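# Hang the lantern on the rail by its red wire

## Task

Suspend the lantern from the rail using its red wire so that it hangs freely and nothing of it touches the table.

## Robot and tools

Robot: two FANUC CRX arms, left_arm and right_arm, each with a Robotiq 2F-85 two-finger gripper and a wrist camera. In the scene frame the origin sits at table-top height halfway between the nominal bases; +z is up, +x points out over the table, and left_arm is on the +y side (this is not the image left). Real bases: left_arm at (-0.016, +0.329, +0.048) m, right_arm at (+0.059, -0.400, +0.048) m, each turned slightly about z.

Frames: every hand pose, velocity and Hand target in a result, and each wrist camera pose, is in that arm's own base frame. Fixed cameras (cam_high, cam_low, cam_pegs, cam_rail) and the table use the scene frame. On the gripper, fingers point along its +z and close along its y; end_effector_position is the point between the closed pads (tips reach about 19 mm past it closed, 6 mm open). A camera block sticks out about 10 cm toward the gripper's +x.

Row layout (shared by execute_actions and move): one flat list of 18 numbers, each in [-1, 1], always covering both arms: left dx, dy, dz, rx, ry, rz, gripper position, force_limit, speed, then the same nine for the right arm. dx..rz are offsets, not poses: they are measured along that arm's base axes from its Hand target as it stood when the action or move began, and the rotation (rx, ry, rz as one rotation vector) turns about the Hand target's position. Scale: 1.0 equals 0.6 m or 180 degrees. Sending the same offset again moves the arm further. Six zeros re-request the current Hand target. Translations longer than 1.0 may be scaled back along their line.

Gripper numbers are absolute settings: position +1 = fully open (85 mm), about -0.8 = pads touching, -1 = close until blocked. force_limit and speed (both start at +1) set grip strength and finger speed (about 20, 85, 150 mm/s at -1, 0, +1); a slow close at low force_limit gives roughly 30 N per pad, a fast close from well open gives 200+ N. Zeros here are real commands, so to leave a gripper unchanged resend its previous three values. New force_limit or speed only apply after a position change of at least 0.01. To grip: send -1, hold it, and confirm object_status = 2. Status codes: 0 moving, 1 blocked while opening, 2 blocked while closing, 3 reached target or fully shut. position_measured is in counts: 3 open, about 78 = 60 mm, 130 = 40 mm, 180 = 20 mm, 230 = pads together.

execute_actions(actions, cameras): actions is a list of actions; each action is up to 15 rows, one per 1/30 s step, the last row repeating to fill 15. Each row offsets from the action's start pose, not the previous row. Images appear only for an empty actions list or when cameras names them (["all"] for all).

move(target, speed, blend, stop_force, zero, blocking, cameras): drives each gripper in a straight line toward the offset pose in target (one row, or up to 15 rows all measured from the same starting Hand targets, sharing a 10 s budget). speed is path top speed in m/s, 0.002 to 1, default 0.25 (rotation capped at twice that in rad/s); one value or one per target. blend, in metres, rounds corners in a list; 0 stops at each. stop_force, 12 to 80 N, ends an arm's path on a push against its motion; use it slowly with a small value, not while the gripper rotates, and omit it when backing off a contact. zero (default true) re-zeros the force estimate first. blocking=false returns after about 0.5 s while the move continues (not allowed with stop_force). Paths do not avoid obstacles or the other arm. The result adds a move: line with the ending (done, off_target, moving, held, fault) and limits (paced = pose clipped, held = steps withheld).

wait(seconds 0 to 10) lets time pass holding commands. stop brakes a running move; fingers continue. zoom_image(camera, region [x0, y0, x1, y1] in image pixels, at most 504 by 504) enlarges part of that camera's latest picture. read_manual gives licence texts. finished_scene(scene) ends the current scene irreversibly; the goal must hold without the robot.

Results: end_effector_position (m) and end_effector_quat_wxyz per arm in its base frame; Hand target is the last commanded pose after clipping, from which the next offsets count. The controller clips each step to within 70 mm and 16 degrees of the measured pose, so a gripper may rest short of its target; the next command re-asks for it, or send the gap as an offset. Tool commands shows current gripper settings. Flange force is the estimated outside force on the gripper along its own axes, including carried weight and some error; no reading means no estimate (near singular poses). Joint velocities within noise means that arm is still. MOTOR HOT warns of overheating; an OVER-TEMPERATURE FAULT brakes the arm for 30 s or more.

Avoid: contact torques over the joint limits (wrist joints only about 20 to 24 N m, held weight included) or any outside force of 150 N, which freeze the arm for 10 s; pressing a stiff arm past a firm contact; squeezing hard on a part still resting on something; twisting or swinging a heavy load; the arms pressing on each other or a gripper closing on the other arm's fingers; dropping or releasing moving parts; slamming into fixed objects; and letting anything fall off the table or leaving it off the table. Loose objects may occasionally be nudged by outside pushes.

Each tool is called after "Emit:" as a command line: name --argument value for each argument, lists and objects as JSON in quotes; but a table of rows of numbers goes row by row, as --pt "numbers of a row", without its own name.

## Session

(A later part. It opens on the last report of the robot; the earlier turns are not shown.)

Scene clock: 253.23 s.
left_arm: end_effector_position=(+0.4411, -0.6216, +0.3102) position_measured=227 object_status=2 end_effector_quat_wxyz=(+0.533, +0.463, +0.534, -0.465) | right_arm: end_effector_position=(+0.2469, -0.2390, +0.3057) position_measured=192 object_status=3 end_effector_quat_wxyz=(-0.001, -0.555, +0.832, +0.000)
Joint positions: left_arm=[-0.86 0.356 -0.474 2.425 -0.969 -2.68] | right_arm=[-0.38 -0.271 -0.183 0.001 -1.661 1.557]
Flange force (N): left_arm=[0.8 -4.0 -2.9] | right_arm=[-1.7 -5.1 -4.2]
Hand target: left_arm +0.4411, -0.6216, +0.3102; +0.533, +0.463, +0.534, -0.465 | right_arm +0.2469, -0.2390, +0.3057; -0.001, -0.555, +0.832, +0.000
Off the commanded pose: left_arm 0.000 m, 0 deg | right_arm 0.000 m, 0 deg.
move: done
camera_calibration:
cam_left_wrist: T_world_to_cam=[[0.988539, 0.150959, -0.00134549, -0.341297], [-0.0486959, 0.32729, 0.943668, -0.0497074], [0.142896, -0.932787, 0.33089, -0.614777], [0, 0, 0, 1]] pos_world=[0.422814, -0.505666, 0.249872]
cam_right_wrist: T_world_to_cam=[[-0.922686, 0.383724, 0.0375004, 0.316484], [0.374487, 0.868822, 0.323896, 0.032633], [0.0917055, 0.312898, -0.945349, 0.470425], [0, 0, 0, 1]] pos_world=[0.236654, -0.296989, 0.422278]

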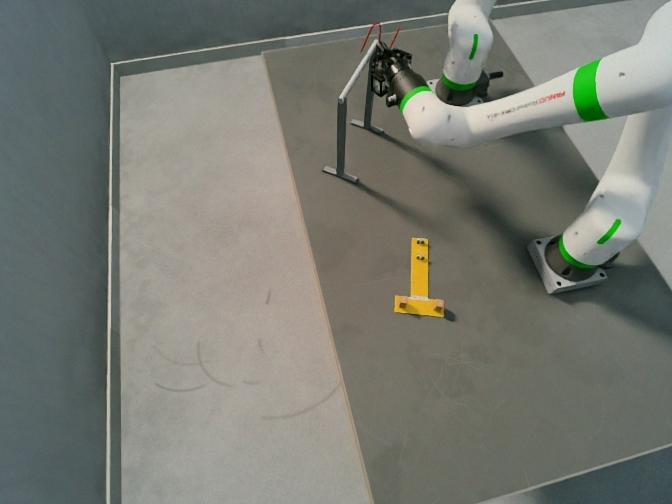

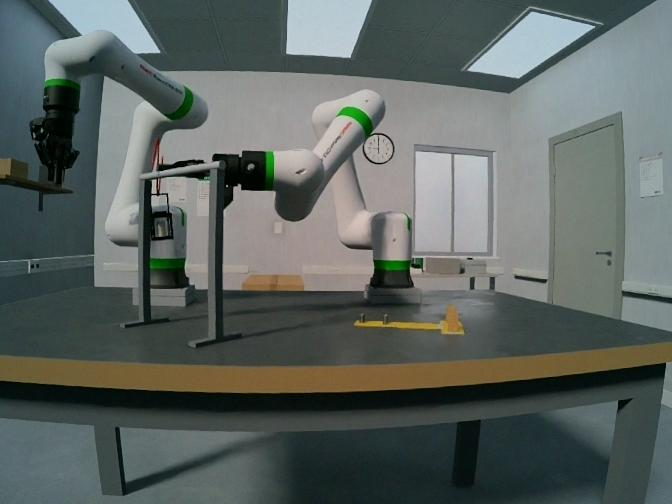

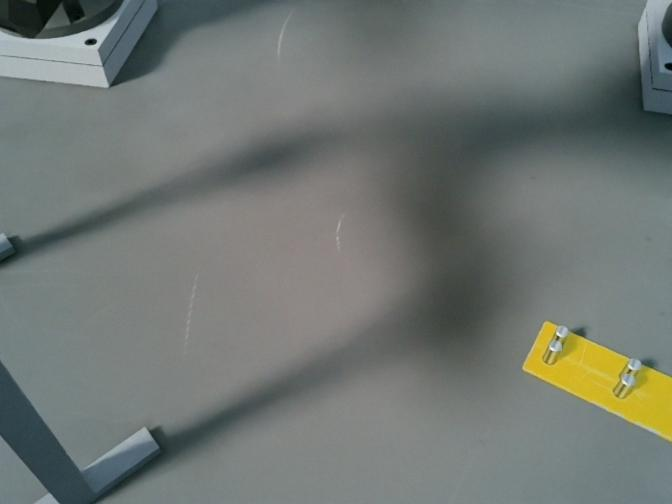

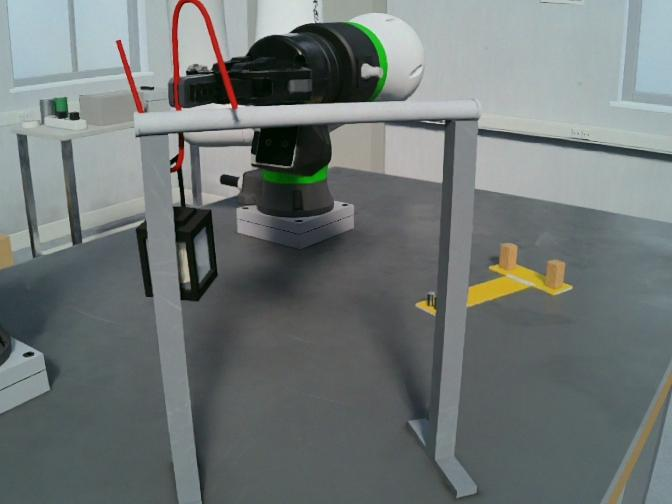

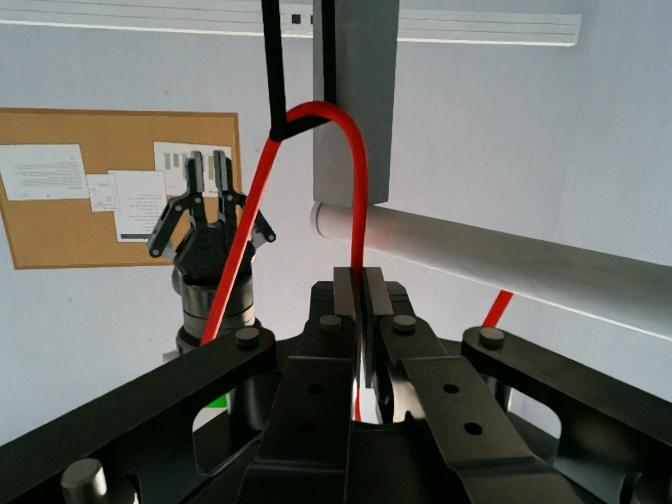

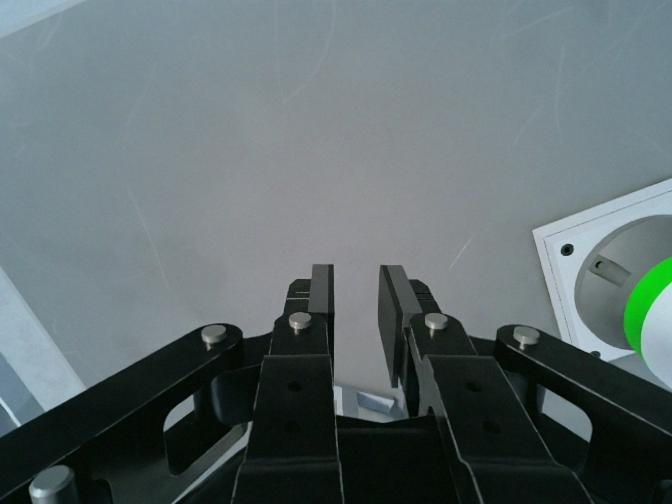

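Emit:
move --pt "0 0 0.025 0 0 0 -1 0.5 -1 0 0 0 0 0 0 -0.5 0.2 -1" --pt "0.05 0.067 0.025 0 0 0 -1 0.5 -1 0 0 0 0 0 0 -0.5 0.2 -1" --speed 0.06 --cameras '["cam_left_wrist","cam_rail"]'

Emit:
zoom_image --camera "cam_rail" --region '[150, 0, 350, 220]'

Scene clock: 255.87 s.
left_arm: end_effector_position=(+0.4711, -0.5814, +0.3252) position_measured=227 object_status=2 end_effector_quat_wxyz=(+0.533, +0.463, +0.534, -0.465) | right_arm: end_effector_position=(+0.2469, -0.2390, +0.3057) position_measured=192 object_status=3 end_effector_quat_wxyz=(-0.001, -0.555, +0.832, +0.000)
Joint positions: left_arm=[-0.736 0.335 -0.484 2.29 -1.022 -2.6] | right_arm=[-0.38 -0.271 -0.183 0.001 -1.661 1.557]
Flange force (N): left_arm=[0.6 -2.7 -2.9] | right_arm=[-1.2 -4.8 -4.2]
Hand target: left_arm +0.4711, -0.5814, +0.3252; +0.533, +0.463, +0.534, -0.465 | right_arm +0.2469, -0.2390, +0.3057; -0.001, -0.555, +0.832, +0.000
Off the commanded pose: left_arm 0.000 m, 0 deg | right_arm 0.000 m, 0 deg.
move: done
camera_calibration:
cam_left_wrist: T_world_to_cam=[[0.988546, 0.150913, -0.00143396, -0.377003], [-0.0485935, 0.327275, 0.943679, -0.0756144], [0.142883, -0.9328, 0.33086, -0.586521], [0, 0, 0, 1]] pos_world=[0.452814, -0.465466, 0.264871]
Images, in order (width x height): cam_rail 672x504, cam_left_wrist 672x504.

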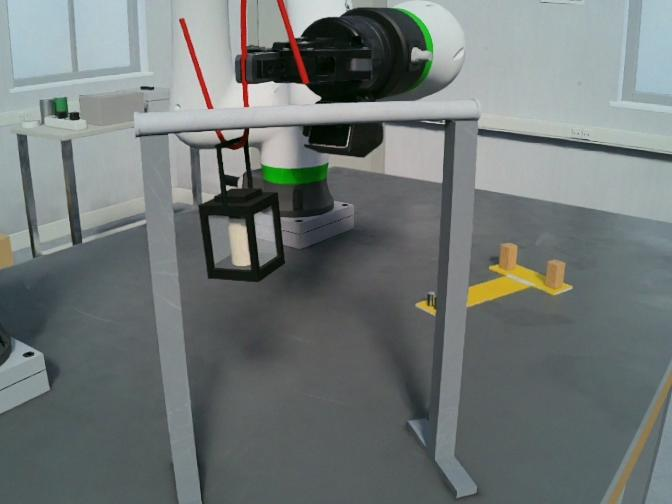

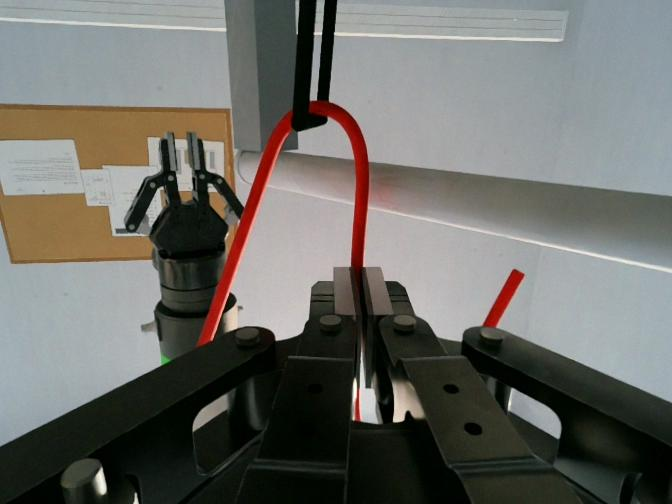

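Scaled by 2.291 from the camera's 672x504 image, which has a finer 960x720 frame.

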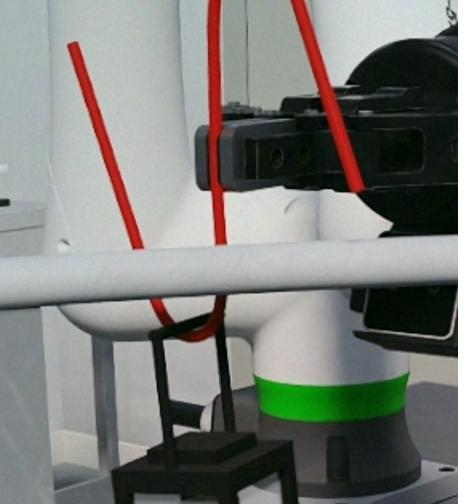

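Emit:
move --pt "-0.0067 -0.001 0 0 0 0 -1 0.5 -1 0 0 0 0 0 0 -0.5 0.2 -1" --pt "-0.0067 -0.001 -0.055 0 0 0 -1 0.5 -1 0 0 0 0 0 0 -0.5 0.2 -1" --speed 0.05 --cameras '["cam_left_wrist","cam_rail"]'

Scene clock: 257.77 s.
left_arm: end_effector_position=(+0.4671, -0.5820, +0.2922) position_measured=227 object_status=2 end_effector_quat_wxyz=(+0.533, +0.463, +0.533, -0.465) | right_arm: end_effector_position=(+0.2469, -0.2390, +0.3057) position_measured=192 object_status=3 end_effector_quat_wxyz=(-0.001, -0.555, +0.832, +0.000)
Joint positions: left_arm=[-0.751 0.379 -0.509 2.335 -1.06 -2.666] | right_arm=[-0.38 -0.271 -0.183 0.001 -1.661 1.557]
Flange force (N): left_arm=[0.3 -3.0 -1.6] | right_arm=[-2.1 -4.9 -4.3]
Hand target: left_arm +0.4671, -0.5820, +0.2922; +0.533, +0.463, +0.534, -0.465 | right_arm +0.2469, -0.2390, +0.3057; -0.001, -0.555, +0.832, +0.000
Off the commanded pose: left_arm 0.000 m, 0 deg | right_arm 0.000 m, 0 deg.
move: done
camera_calibration:
cam_left_wrist: T_world_to_cam=[[0.988539, 0.150959, -0.00134549, -0.373001], [-0.0486959, 0.32729, 0.943668, -0.0444159], [0.142896, -0.932787, 0.33089, -0.575598], [0, 0, 0, 1]] pos_world=[0.448814, -0.466066, 0.231872]
Images, in order (width x height): cam_rail 672x504, cam_left_wrist 672x504.

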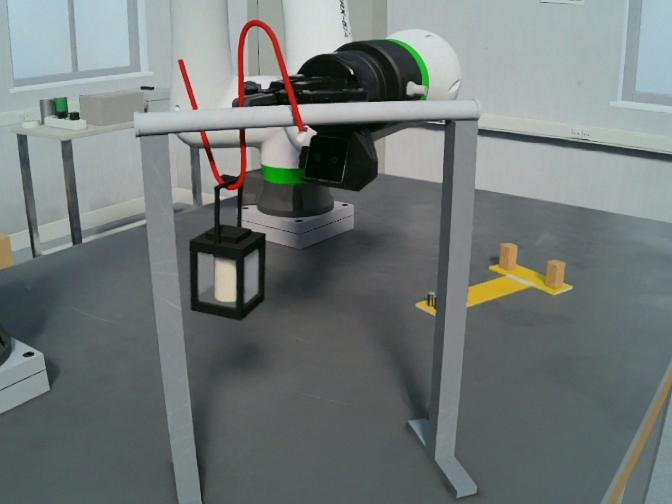

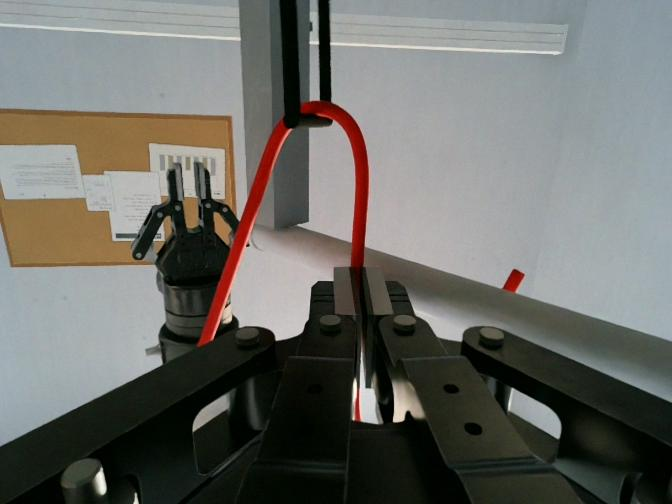

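Emit:
move --target '[0,0,-0.095,0,0,0,-1,0.5,-1,0,0,0,0,0,0,-0.5,0.2,-1]' --speed 0.02 --stop_force 12 --cameras '["cam_left_wrist","cam_rail","cam_high"]'

Emit:
zoom_image --camera "cam_rail" --region '[150, 40, 350, 260]'

Scene clock: 261.53 s.
left_arm: end_effector_position=(+0.4671, -0.5820, +0.2352) position_measured=227 object_status=2 end_effector_quat_wxyz=(+0.533, +0.463, +0.534, -0.465) | right_arm: end_effector_position=(+0.2469, -0.2390, +0.3057) position_measured=192 object_status=3 end_effector_quat_wxyz=(-0.001, -0.555, +0.832, +0.000)
Joint positions: left_arm=[-0.76 0.478 -0.525 2.386 -1.138 -2.761] | right_arm=[-0.38 -0.271 -0.183 0.001 -1.661 1.557]
Flange force (N): left_arm=[-7.0 2.5 -0.4] | right_arm=[-1.7 -5.2 -4.3]
Hand target: left_arm +0.4671, -0.5820, +0.2352; +0.533, +0.463, +0.534, -0.465 | right_arm +0.2469, -0.2390, +0.3057; -0.001, -0.555, +0.832, +0.000
Off the commanded pose: left_arm 0.000 m, 0 deg | right_arm 0.000 m, 0 deg.
move: done
camera_calibration:
cam_left_wrist: T_world_to_cam=[[0.988544, 0.150927, -0.00143891, -0.373078], [-0.0485981, 0.327305, 0.943668, 0.00933689], [0.142896, -0.932787, 0.33089, -0.556737], [0, 0, 0, 1]] pos_world=[0.448814, -0.466066, 0.174871]
Images, in order (width x height): cam_high 672x504, cam_rail 672x504, cam_left_wrist 672x504.

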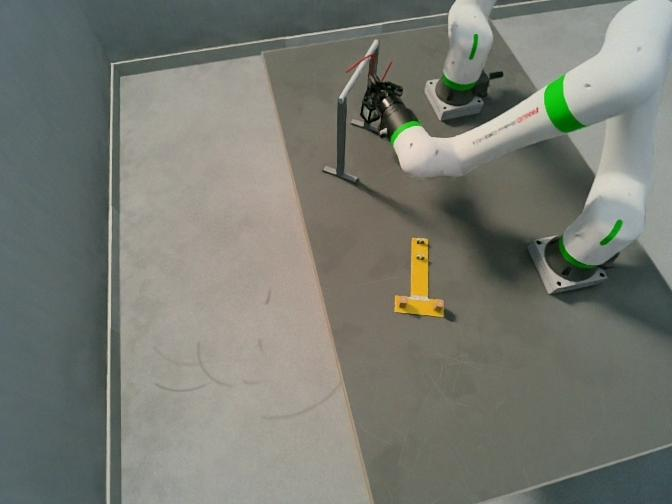

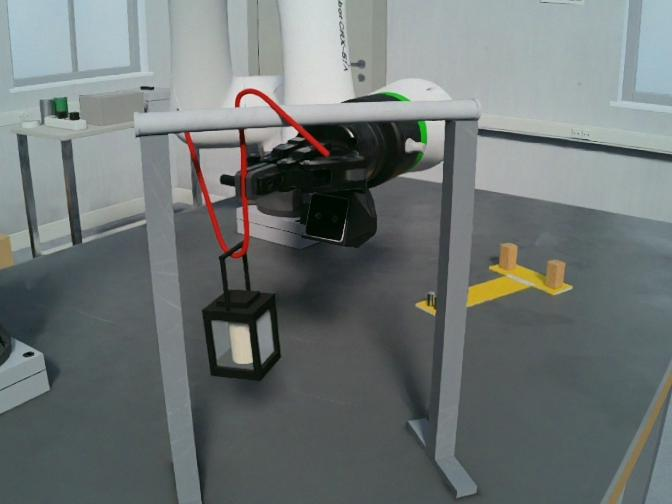

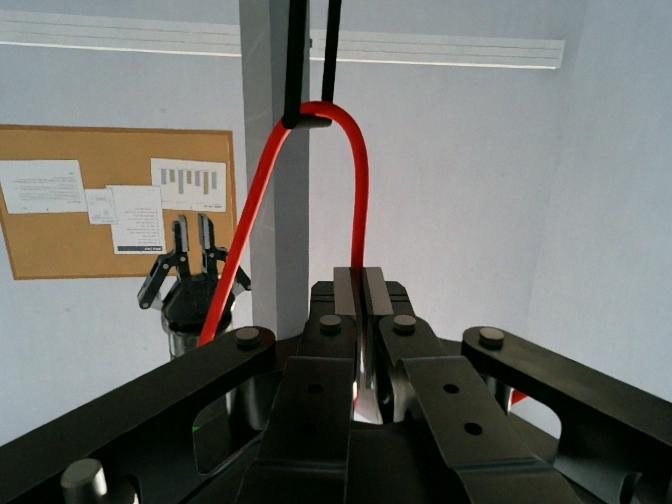

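Scaled by 2.291 from the camera's 672x504 image, which has a finer 960x720 frame.

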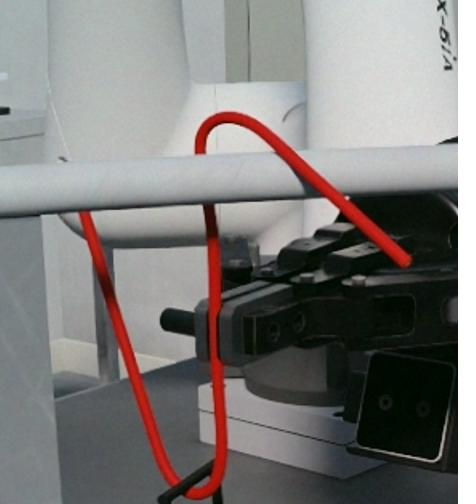

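Emit:
move --target '[0,0,-0.03,0,0,0,-1,0.5,-1,0,0,0,0,0,0,-0.5,0.2,-1]' --speed 0.01 --stop_force 12 --cameras '["cam_rail","cam_low"]'

Emit:
zoom_image --camera "cam_rail" --region '[150, 40, 350, 260]'

Emit:
zoom_image --camera "cam_low" --region '[120, 130, 280, 300]'

Scene clock: 264.20 s.
left_arm: end_effector_position=(+0.4671, -0.5820, +0.2172) position_measured=227 object_status=2 end_effector_quat_wxyz=(+0.533, +0.463, +0.534, -0.465) | right_arm: end_effector_position=(+0.2469, -0.2390, +0.3057) position_measured=192 object_status=3 end_effector_quat_wxyz=(-0.001, -0.555, +0.832, +0.000)
Joint positions: left_arm=[-0.763 0.512 -0.526 2.399 -1.163 -2.788] | right_arm=[-0.38 -0.271 -0.183 0.001 -1.661 1.557]
Flange force (N): left_arm=[-17.2 5.4 0.3] | right_arm=[-1.6 -4.8 -3.7]
Hand target: left_arm +0.4671, -0.5820, +0.2172; +0.533, +0.463, +0.534, -0.465 | right_arm +0.2469, -0.2390, +0.3057; -0.001, -0.555, +0.832, +0.000
Off the commanded pose: left_arm 0.000 m, 0 deg | right_arm 0.000 m, 0 deg.
move: done
Images, in order (width x height): cam_low 672x504, cam_rail 672x504.

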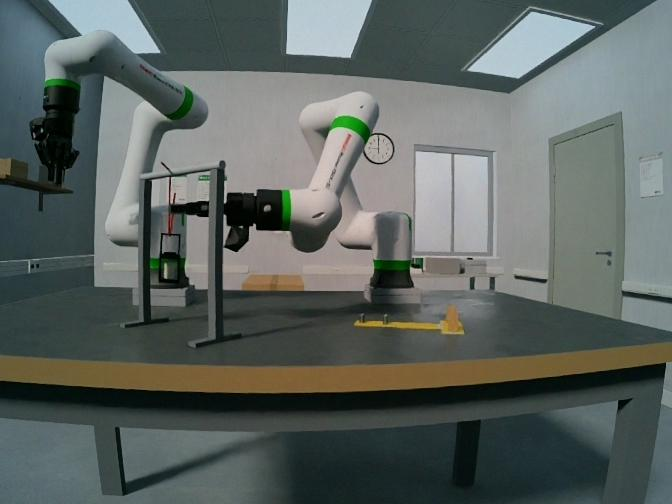

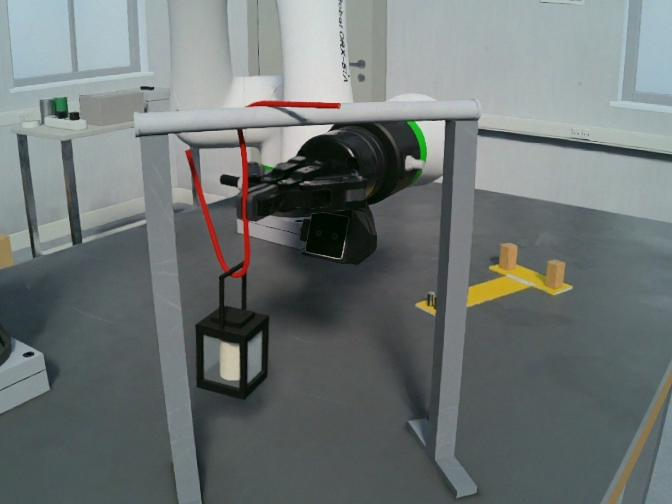

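Scaled by 2.291 from the camera's 672x504 image, which has a finer 960x720 frame.

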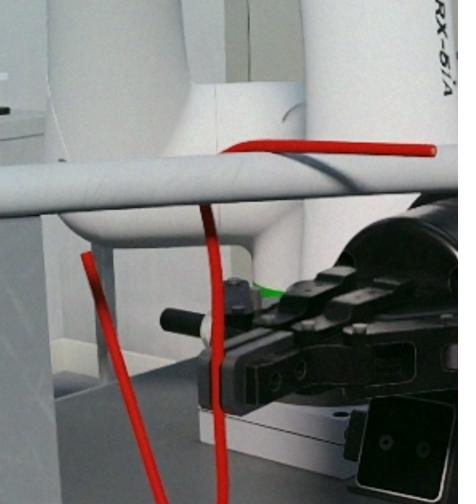

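Scaled by 2.965 from the camera's 672x504 image, which has a finer 960x720 frame.

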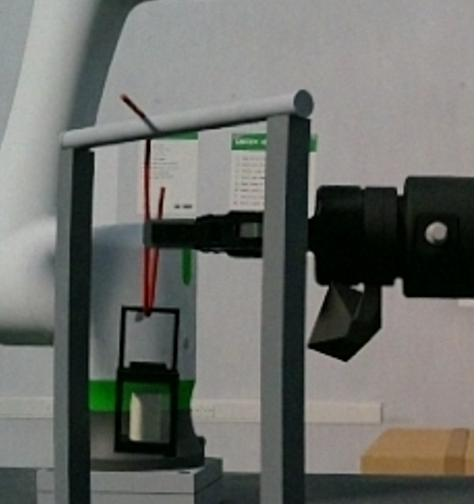

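Emit:
move --target '[0,0,0.05,0,0,0,-1,0.5,-1,0,0,0,0,0,0,-0.5,0.2,-1]' --speed 0.03 --cameras '["cam_rail","cam_low","cam_left_wrist"]'

Emit:
zoom_image --camera "cam_rail" --region '[150, 40, 350, 260]'

Emit:
zoom_image --camera "cam_low" --region '[120, 130, 280, 300]'

Scene clock: 265.73 s.
left_arm: end_effector_position=(+0.4671, -0.5820, +0.2472) position_measured=227 object_status=2 end_effector_quat_wxyz=(+0.533, +0.463, +0.534, -0.465) | right_arm: end_effector_position=(+0.2469, -0.2390, +0.3057) position_measured=192 object_status=3 end_effector_quat_wxyz=(-0.001, -0.555, +0.832, +0.000)
Joint positions: left_arm=[-0.758 0.456 -0.523 2.376 -1.121 -2.742] | right_arm=[-0.38 -0.271 -0.183 0.001 -1.661 1.557]
Flange force (N): left_arm=[-0.1 -2.8 -2.0] | right_arm=[-1.6 -5.0 -4.2]
Hand target: left_arm +0.4671, -0.5820, +0.2472; +0.533, +0.463, +0.534, -0.465 | right_arm +0.2469, -0.2390, +0.3057; -0.001, -0.555, +0.832, +0.000
Off the commanded pose: left_arm 0.000 m, 0 deg | right_arm 0.000 m, 0 deg.
move: done
camera_calibration:
cam_left_wrist: T_world_to_cam=[[0.988545, 0.150918, -0.00141995, -0.37307], [-0.0486081, 0.327273, 0.943679, -0.00190563], [0.142883, -0.9328, 0.33086, -0.560669], [0, 0, 0, 1]] pos_world=[0.448814, -0.466066, 0.186771]
Images, in order (width x height): cam_low 672x504, cam_rail 672x504, cam_left_wrist 672x504.

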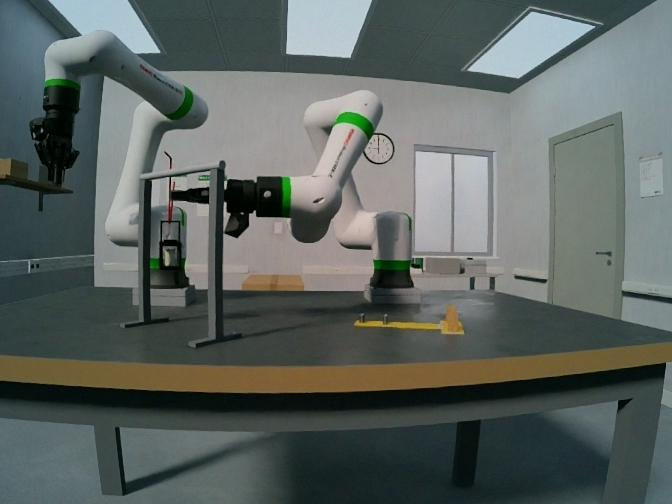

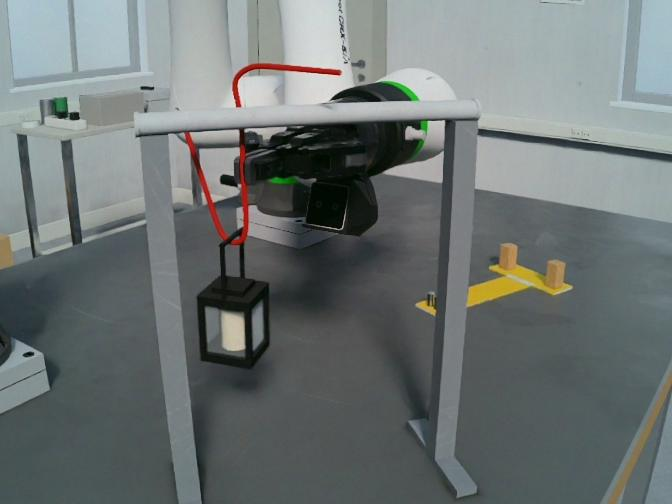

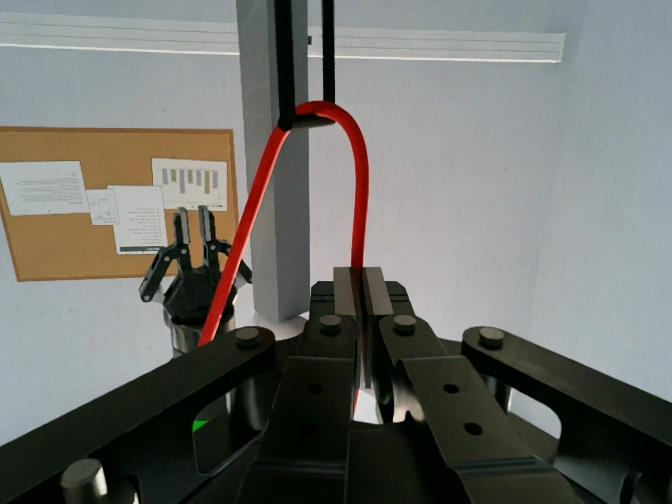

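Scaled by 2.291 from the camera's 672x504 image, which has a finer 960x720 frame.

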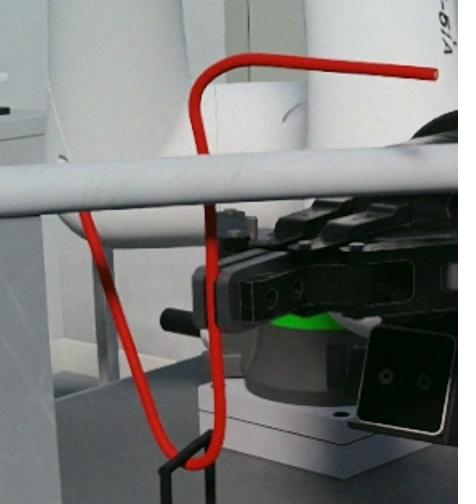

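Scaled by 2.965 from the camera's 672x504 image, which has a finer 960x720 frame.

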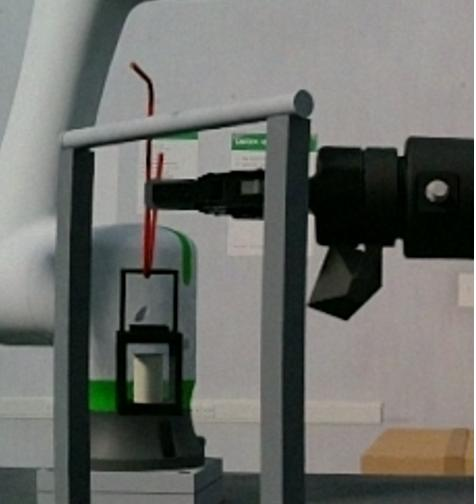

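Emit:
move --pt "0.025 0.0035 0 0 0 0 -1 0.5 -1 0 0.2 0.17 0 0 0 -1 0.2 -1" --pt "0.025 0.0035 -0.041 0 0 0 -1 0.5 -1 0.3367 0.6183 0.12 0 0 0 -1 0.2 -1" --speed 0.15 --cameras '["cam_rail","cam_low","cam_left_wrist","cam_right_wrist","cam_high"]'

Emit:
zoom_image --camera "cam_rail" --region '[150, 40, 350, 260]'

Scene clock: 271.10 s.
left_arm: end_effector_position=(+0.4821, -0.5799, +0.2226) position_measured=227 object_status=2 end_effector_quat_wxyz=(+0.533, +0.463, +0.534, -0.465) | right_arm: end_effector_position=(+0.4489, +0.1319, +0.3777) position_measured=231 object_status=3 end_effector_quat_wxyz=(-0.001, -0.555, +0.832, +0.000)
Joint positions: left_arm=[-0.733 0.522 -0.498 2.363 -1.16 -2.762] | right_arm=[0.567 0.076 0.301 0 -1.798 0.61]
Flange force (N): left_arm=[-1.7 -2.9 -1.7] | right_arm=[-6.2 -3.4 -5.2]
Hand target: left_arm +0.4821, -0.5799, +0.2226; +0.533, +0.463, +0.534, -0.465 | right_arm +0.4489, +0.1320, +0.3777; -0.001, -0.555, +0.832, +0.000
Off the commanded pose: left_arm 0.000 m, 0 deg | right_arm 0.000 m, 0 deg.
move: done
camera_calibration:
cam_left_wrist: T_world_to_cam=[[0.988539, 0.150959, -0.00134549, -0.38824], [-0.0486959, 0.32729, 0.943668, 0.0213065], [0.142896, -0.932787, 0.33089, -0.552753], [0, 0, 0, 1]] pos_world=[0.463814, -0.463966, 0.162272]
cam_right_wrist: T_world_to_cam=[[-0.922674, 0.383766, 0.037377, 0.357895], [0.374492, 0.868837, 0.323849, -0.38856], [0.0918079, 0.312805, -0.94537, 0.403884], [0, 0, 0, 1]] pos_world=[0.438654, 0.0739106, 0.494278]
Images, in order (width x height): cam_high 672x504, cam_low 672x504, cam_rail 672x504, cam_left_wrist 672x504, cam_right_wrist 672x504.

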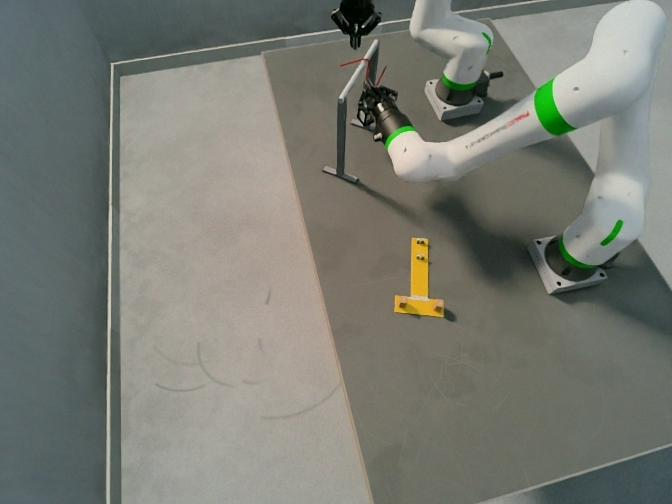

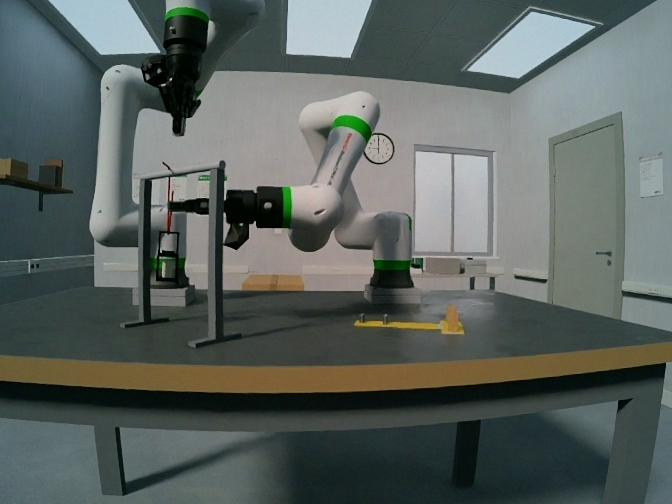

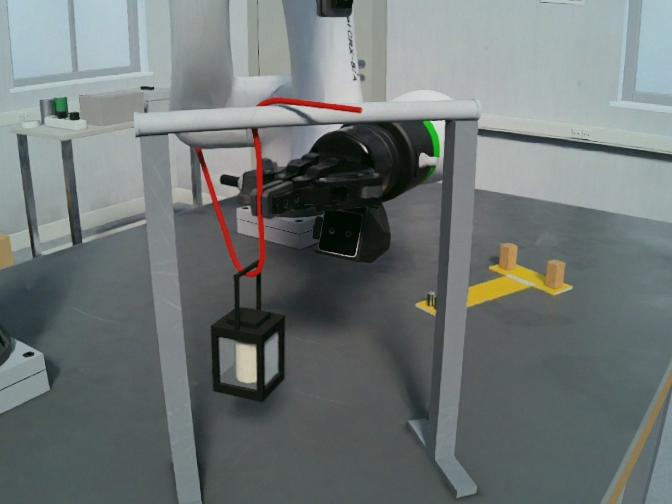

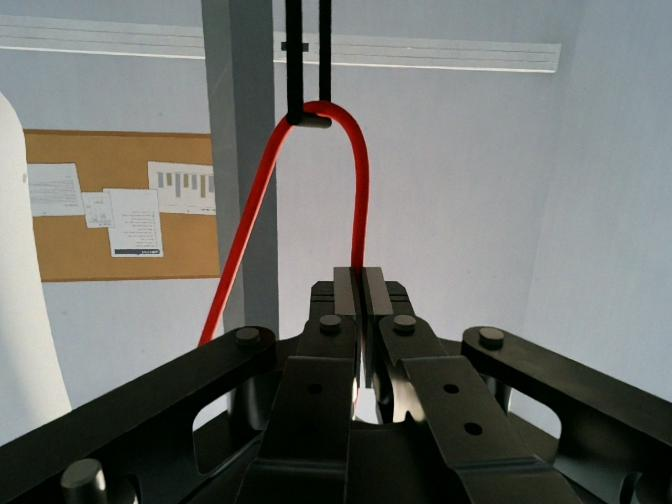

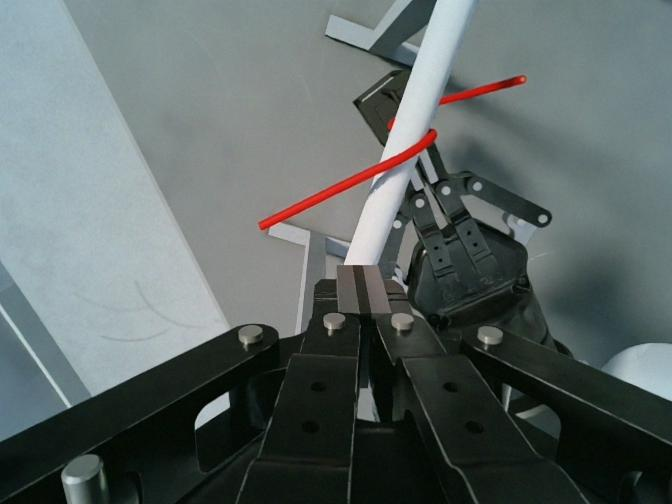

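Scaled by 2.291 from the camera's 672x504 image, which has a finer 960x720 frame.

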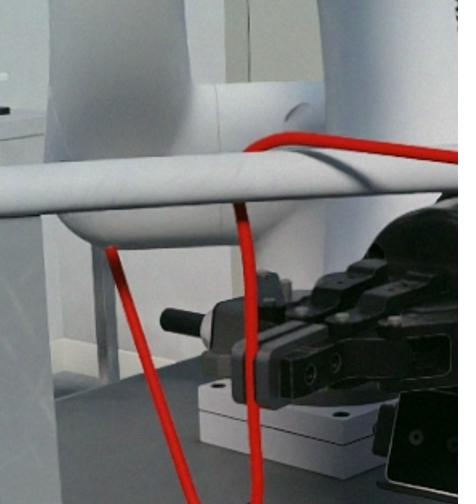

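Emit:
move --pt "0 0 0 0 0 0 -1 0.5 -1 0.025 -0.028 -0.07 0 0 0 -1 0.2 -1" --pt "0 0 0 0 0 0 -1 0.5 -1 0.0217 -0.028 -0.14 0 0 0 -1 0.2 -1" --pt "0 0 0 0 0 0 -1 0.5 -1 0.0125 -0.028 -0.19 0 0 0 -1 0.2 -1" --speed '[0.08,0.04,0.03]' --cameras '["cam_rail","cam_right_wrist","cam_low"]'

Emit:
zoom_image --camera "cam_rail" --region '[150, 0, 400, 260]'

Scene clock: 274.97 s.
left_arm: end_effector_position=(+0.4821, -0.5799, +0.2226) position_measured=227 object_status=2 end_effector_quat_wxyz=(+0.533, +0.463, +0.534, -0.465) | right_arm: end_effector_position=(+0.4574, +0.1153, +0.2695) position_measured=231 object_status=3 end_effector_quat_wxyz=(+0.001, -0.555, +0.832, +0.000)
Joint positions: left_arm=[-0.733 0.522 -0.498 2.363 -1.16 -2.762] | right_arm=[0.527 0.055 0.026 0.001 -1.539 0.651]
Flange force (N): left_arm=[-3.8 -4.2 -1.7] | right_arm=[-6.1 -6.2 -5.3]
Flange force when the fault began (N): right_arm=[-17.4 22.0 -140.3]
Hand target: left_arm +0.4821, -0.5799, +0.2226; +0.533, +0.463, +0.534, -0.465 | right_arm +0.4574, +0.1153, +0.2695; +0.001, -0.555, +0.832, +0.000 (not the last commanded pose)
Tool commands: left_gripper/position=-1.0 left_gripper/force_limit=+0.5 left_gripper/speed=-1.0 right_gripper/position=-1.0 right_gripper/force_limit=+0.2 right_gripper/speed=-1.0
Off the commanded pose: left_arm 0.000 m, 0 deg | right_arm 0.006 m, 0 deg.
FORCE FAULT: contact force on the right arm reached its limit, and that arm stopped. The contact can be on any part of that arm, not only on its tool. That arm's remaining commands of this call were not run. That arm is still stopped at the end of this call. That arm stays stopped for about 10 more seconds. Until then a move that you send moves the other arm only, and its call returns only when the move has ended. Once the stop has ended, the next robot result says so. If the stop ends while you think or write, that arm runs what you send next, counted from a new Hand target: where the arm stands when the stop ends. While its stop runs, that arm takes no new command, but its gripper still runs the gripper command that each later call begins with. Until it ends, the stop uses up actions while you think or wait. An arm that is not stopped still takes commands.
move: fault (right_arm)
camera_calibration:
cam_right_wrist: T_world_to_cam=[[-0.922975, 0.383379, 0.0337166, 0.377332], [0.37269, 0.868499, 0.326821, -0.342211], [0.0960133, 0.314213, -0.944485, 0.303742], [0, 0, 0, 1]] pos_world=[0.446643, 0.0571089, 0.385999]
Images, in order (width x height): cam_low 672x504, cam_rail 672x504, cam_right_wrist 672x504.

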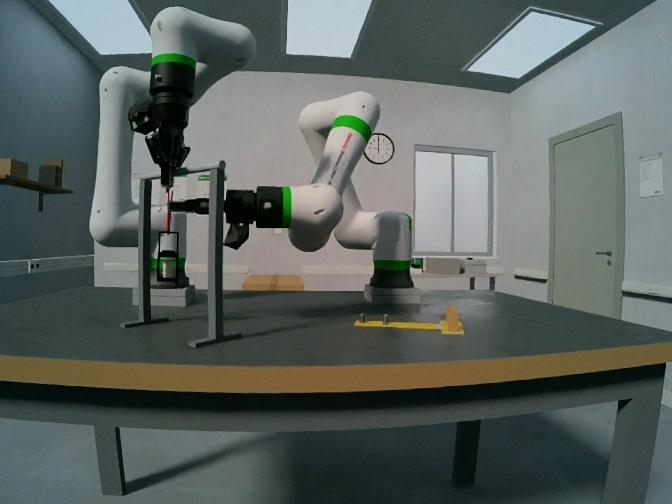

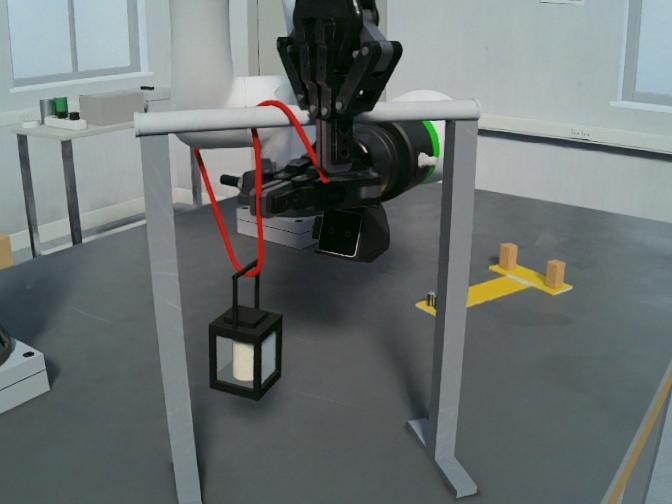

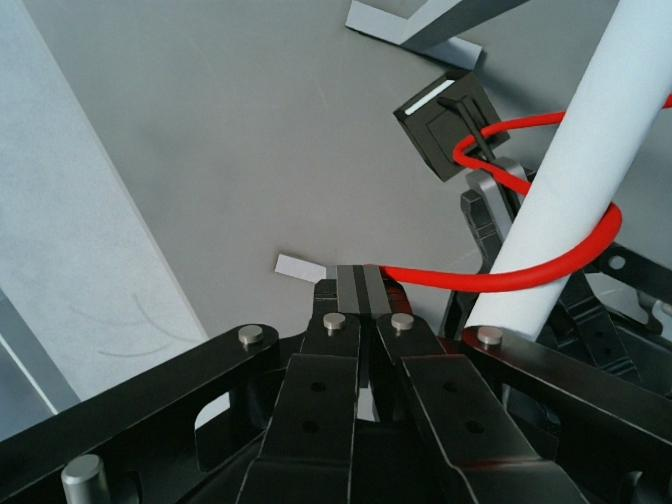

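Scaled by 1.938 from the camera's 672x504 image, which has a finer 960x720 frame.

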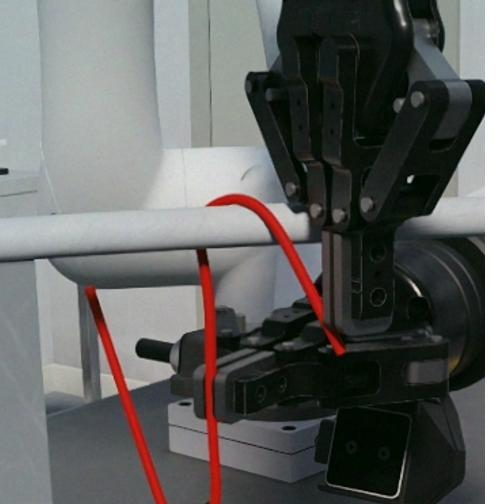

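Emit:
wait --seconds 10

Emit:
move --pt "0 0 0 0 0 0 -1 0.5 -1 0 0 0.2 0 0 0 -1 0.2 -1" --pt "0 0 0 0 0 0 -1 0.5 -1 -0.2 -0.35 0.25 0 0 0 -1 0.2 -1" --speed '[0.08,0.2]' --cameras '["cam_rail","cam_high","cam_low","cam_left_wrist"]'

Emit:
zoom_image --camera "cam_rail" --region '[150, 0, 400, 260]'

Scene clock: 285.30 s.
left_arm: end_effector_position=(+0.4821, -0.5799, +0.2226) position_measured=227 object_status=2 end_effector_quat_wxyz=(+0.533, +0.463, +0.534, -0.465) | right_arm: end_effector_position=(+0.4574, +0.1153, +0.2695) position_measured=231 object_status=3 end_effector_quat_wxyz=(+0.001, -0.555, +0.832, +0.000)
Joint positions: left_arm=[-0.733 0.522 -0.498 2.363 -1.16 -2.762] | right_arm=[0.527 0.055 0.026 0.001 -1.539 0.651]
Flange force (N): left_arm=[-3.8 -4.5 -1.6] | right_arm=[-6.6 -5.4 -5.3]
Hand target: left_arm +0.4821, -0.5799, +0.2226; +0.533, +0.463, +0.534, -0.465 | right_arm +0.4574, +0.1153, +0.2695; +0.001, -0.555, +0.832, +0.000 (not the last commanded pose)
Tool commands: left_gripper/position=-1.0 left_gripper/force_limit=+0.5 left_gripper/speed=-1.0 right_gripper/position=-1.0 right_gripper/force_limit=+0.2 right_gripper/speed=-1.0
Off the commanded pose: left_arm 0.000 m, 0 deg | right_arm 0.006 m, 0 deg.
FORCE FAULT, CONTINUED: the right arm's stop, for the force fault that an earlier result reported, is over. The rest of the stop counts as 20 of the actions that you can send in this scene. During its stop the right arm's controller moved it back a little. That arm's target is now where it stood when the stop ended, not its last command. That arm accepts commands again.
wait: 10.00 s; at rest from the start

Scene clock: 288.67 s.
left_arm: end_effector_position=(+0.4821, -0.5799, +0.2226) position_measured=227 object_status=2 end_effector_quat_wxyz=(+0.533, +0.463, +0.534, -0.465) | right_arm: end_effector_position=(+0.3374, -0.0947, +0.4195) position_measured=231 object_status=3 end_effector_quat_wxyz=(+0.001, -0.555, +0.832, +0.000)
Joint positions: left_arm=[-0.733 0.522 -0.498 2.363 -1.16 -2.762] | right_arm=[0.106 -0.197 0.147 -0.001 -1.912 1.071]
Flange force (N): left_arm=[-0.4 -2.7 -1.8] | right_arm=[-1.6 -4.6 -4.3]
Hand target: left_arm +0.4821, -0.5799, +0.2226; +0.533, +0.463, +0.534, -0.465 | right_arm +0.3374, -0.0947, +0.4195; +0.001, -0.555, +0.832, +0.000
Off the commanded pose: left_arm 0.000 m, 0 deg | right_arm 0.000 m, 0 deg.
move: done
camera_calibration:
cam_left_wrist: T_world_to_cam=[[0.988539, 0.150959, -0.00134549, -0.38824], [-0.0486959, 0.32729, 0.943668, 0.0213065], [0.142896, -0.932787, 0.33089, -0.552753], [0, 0, 0, 1]] pos_world=[0.463814, -0.463966, 0.162272]
Images, in order (width x height): cam_high 672x504, cam_low 672x504, cam_rail 672x504, cam_left_wrist 672x504.

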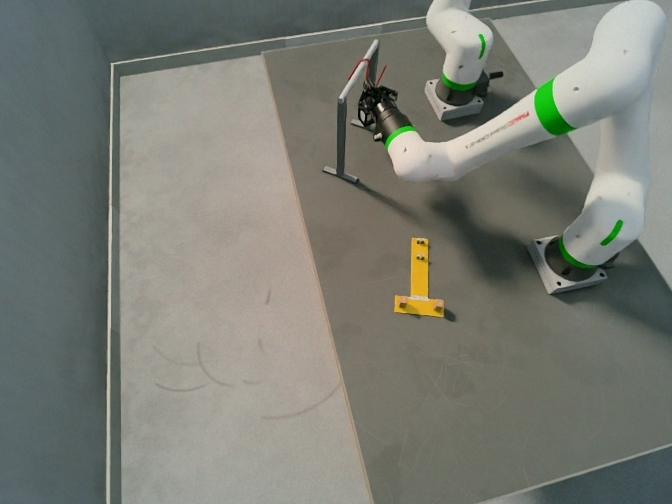

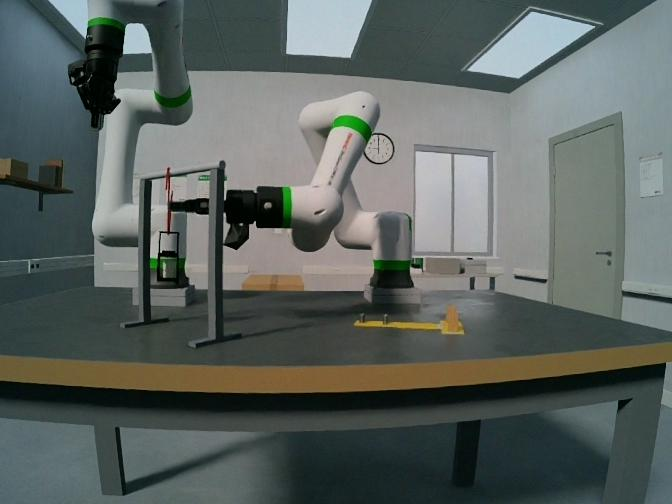

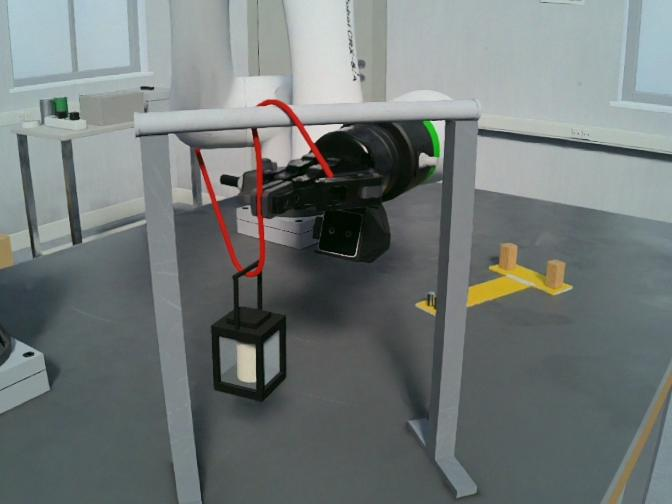

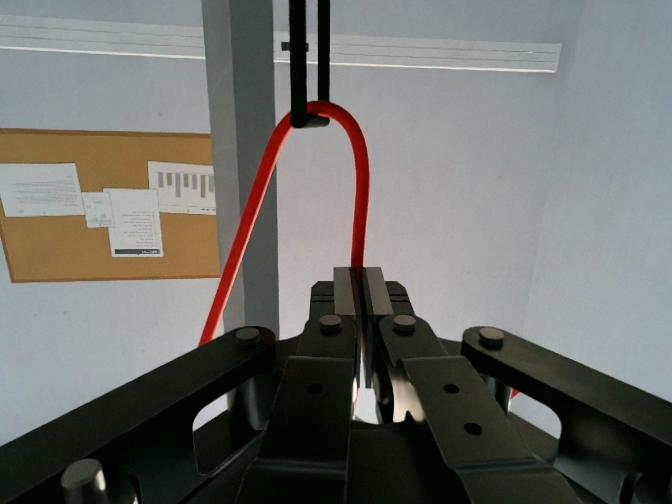

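Scaled by 1.938 from the camera's 672x504 image, which has a finer 960x720 frame.

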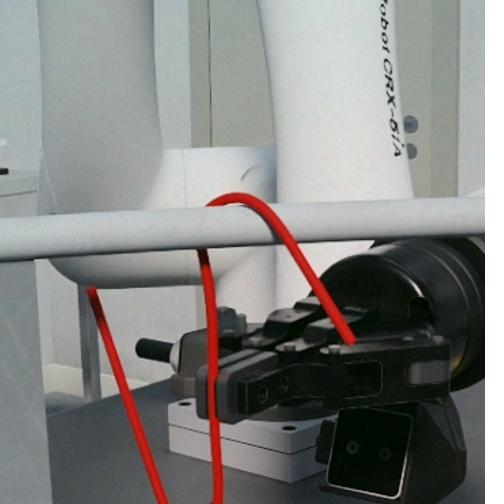

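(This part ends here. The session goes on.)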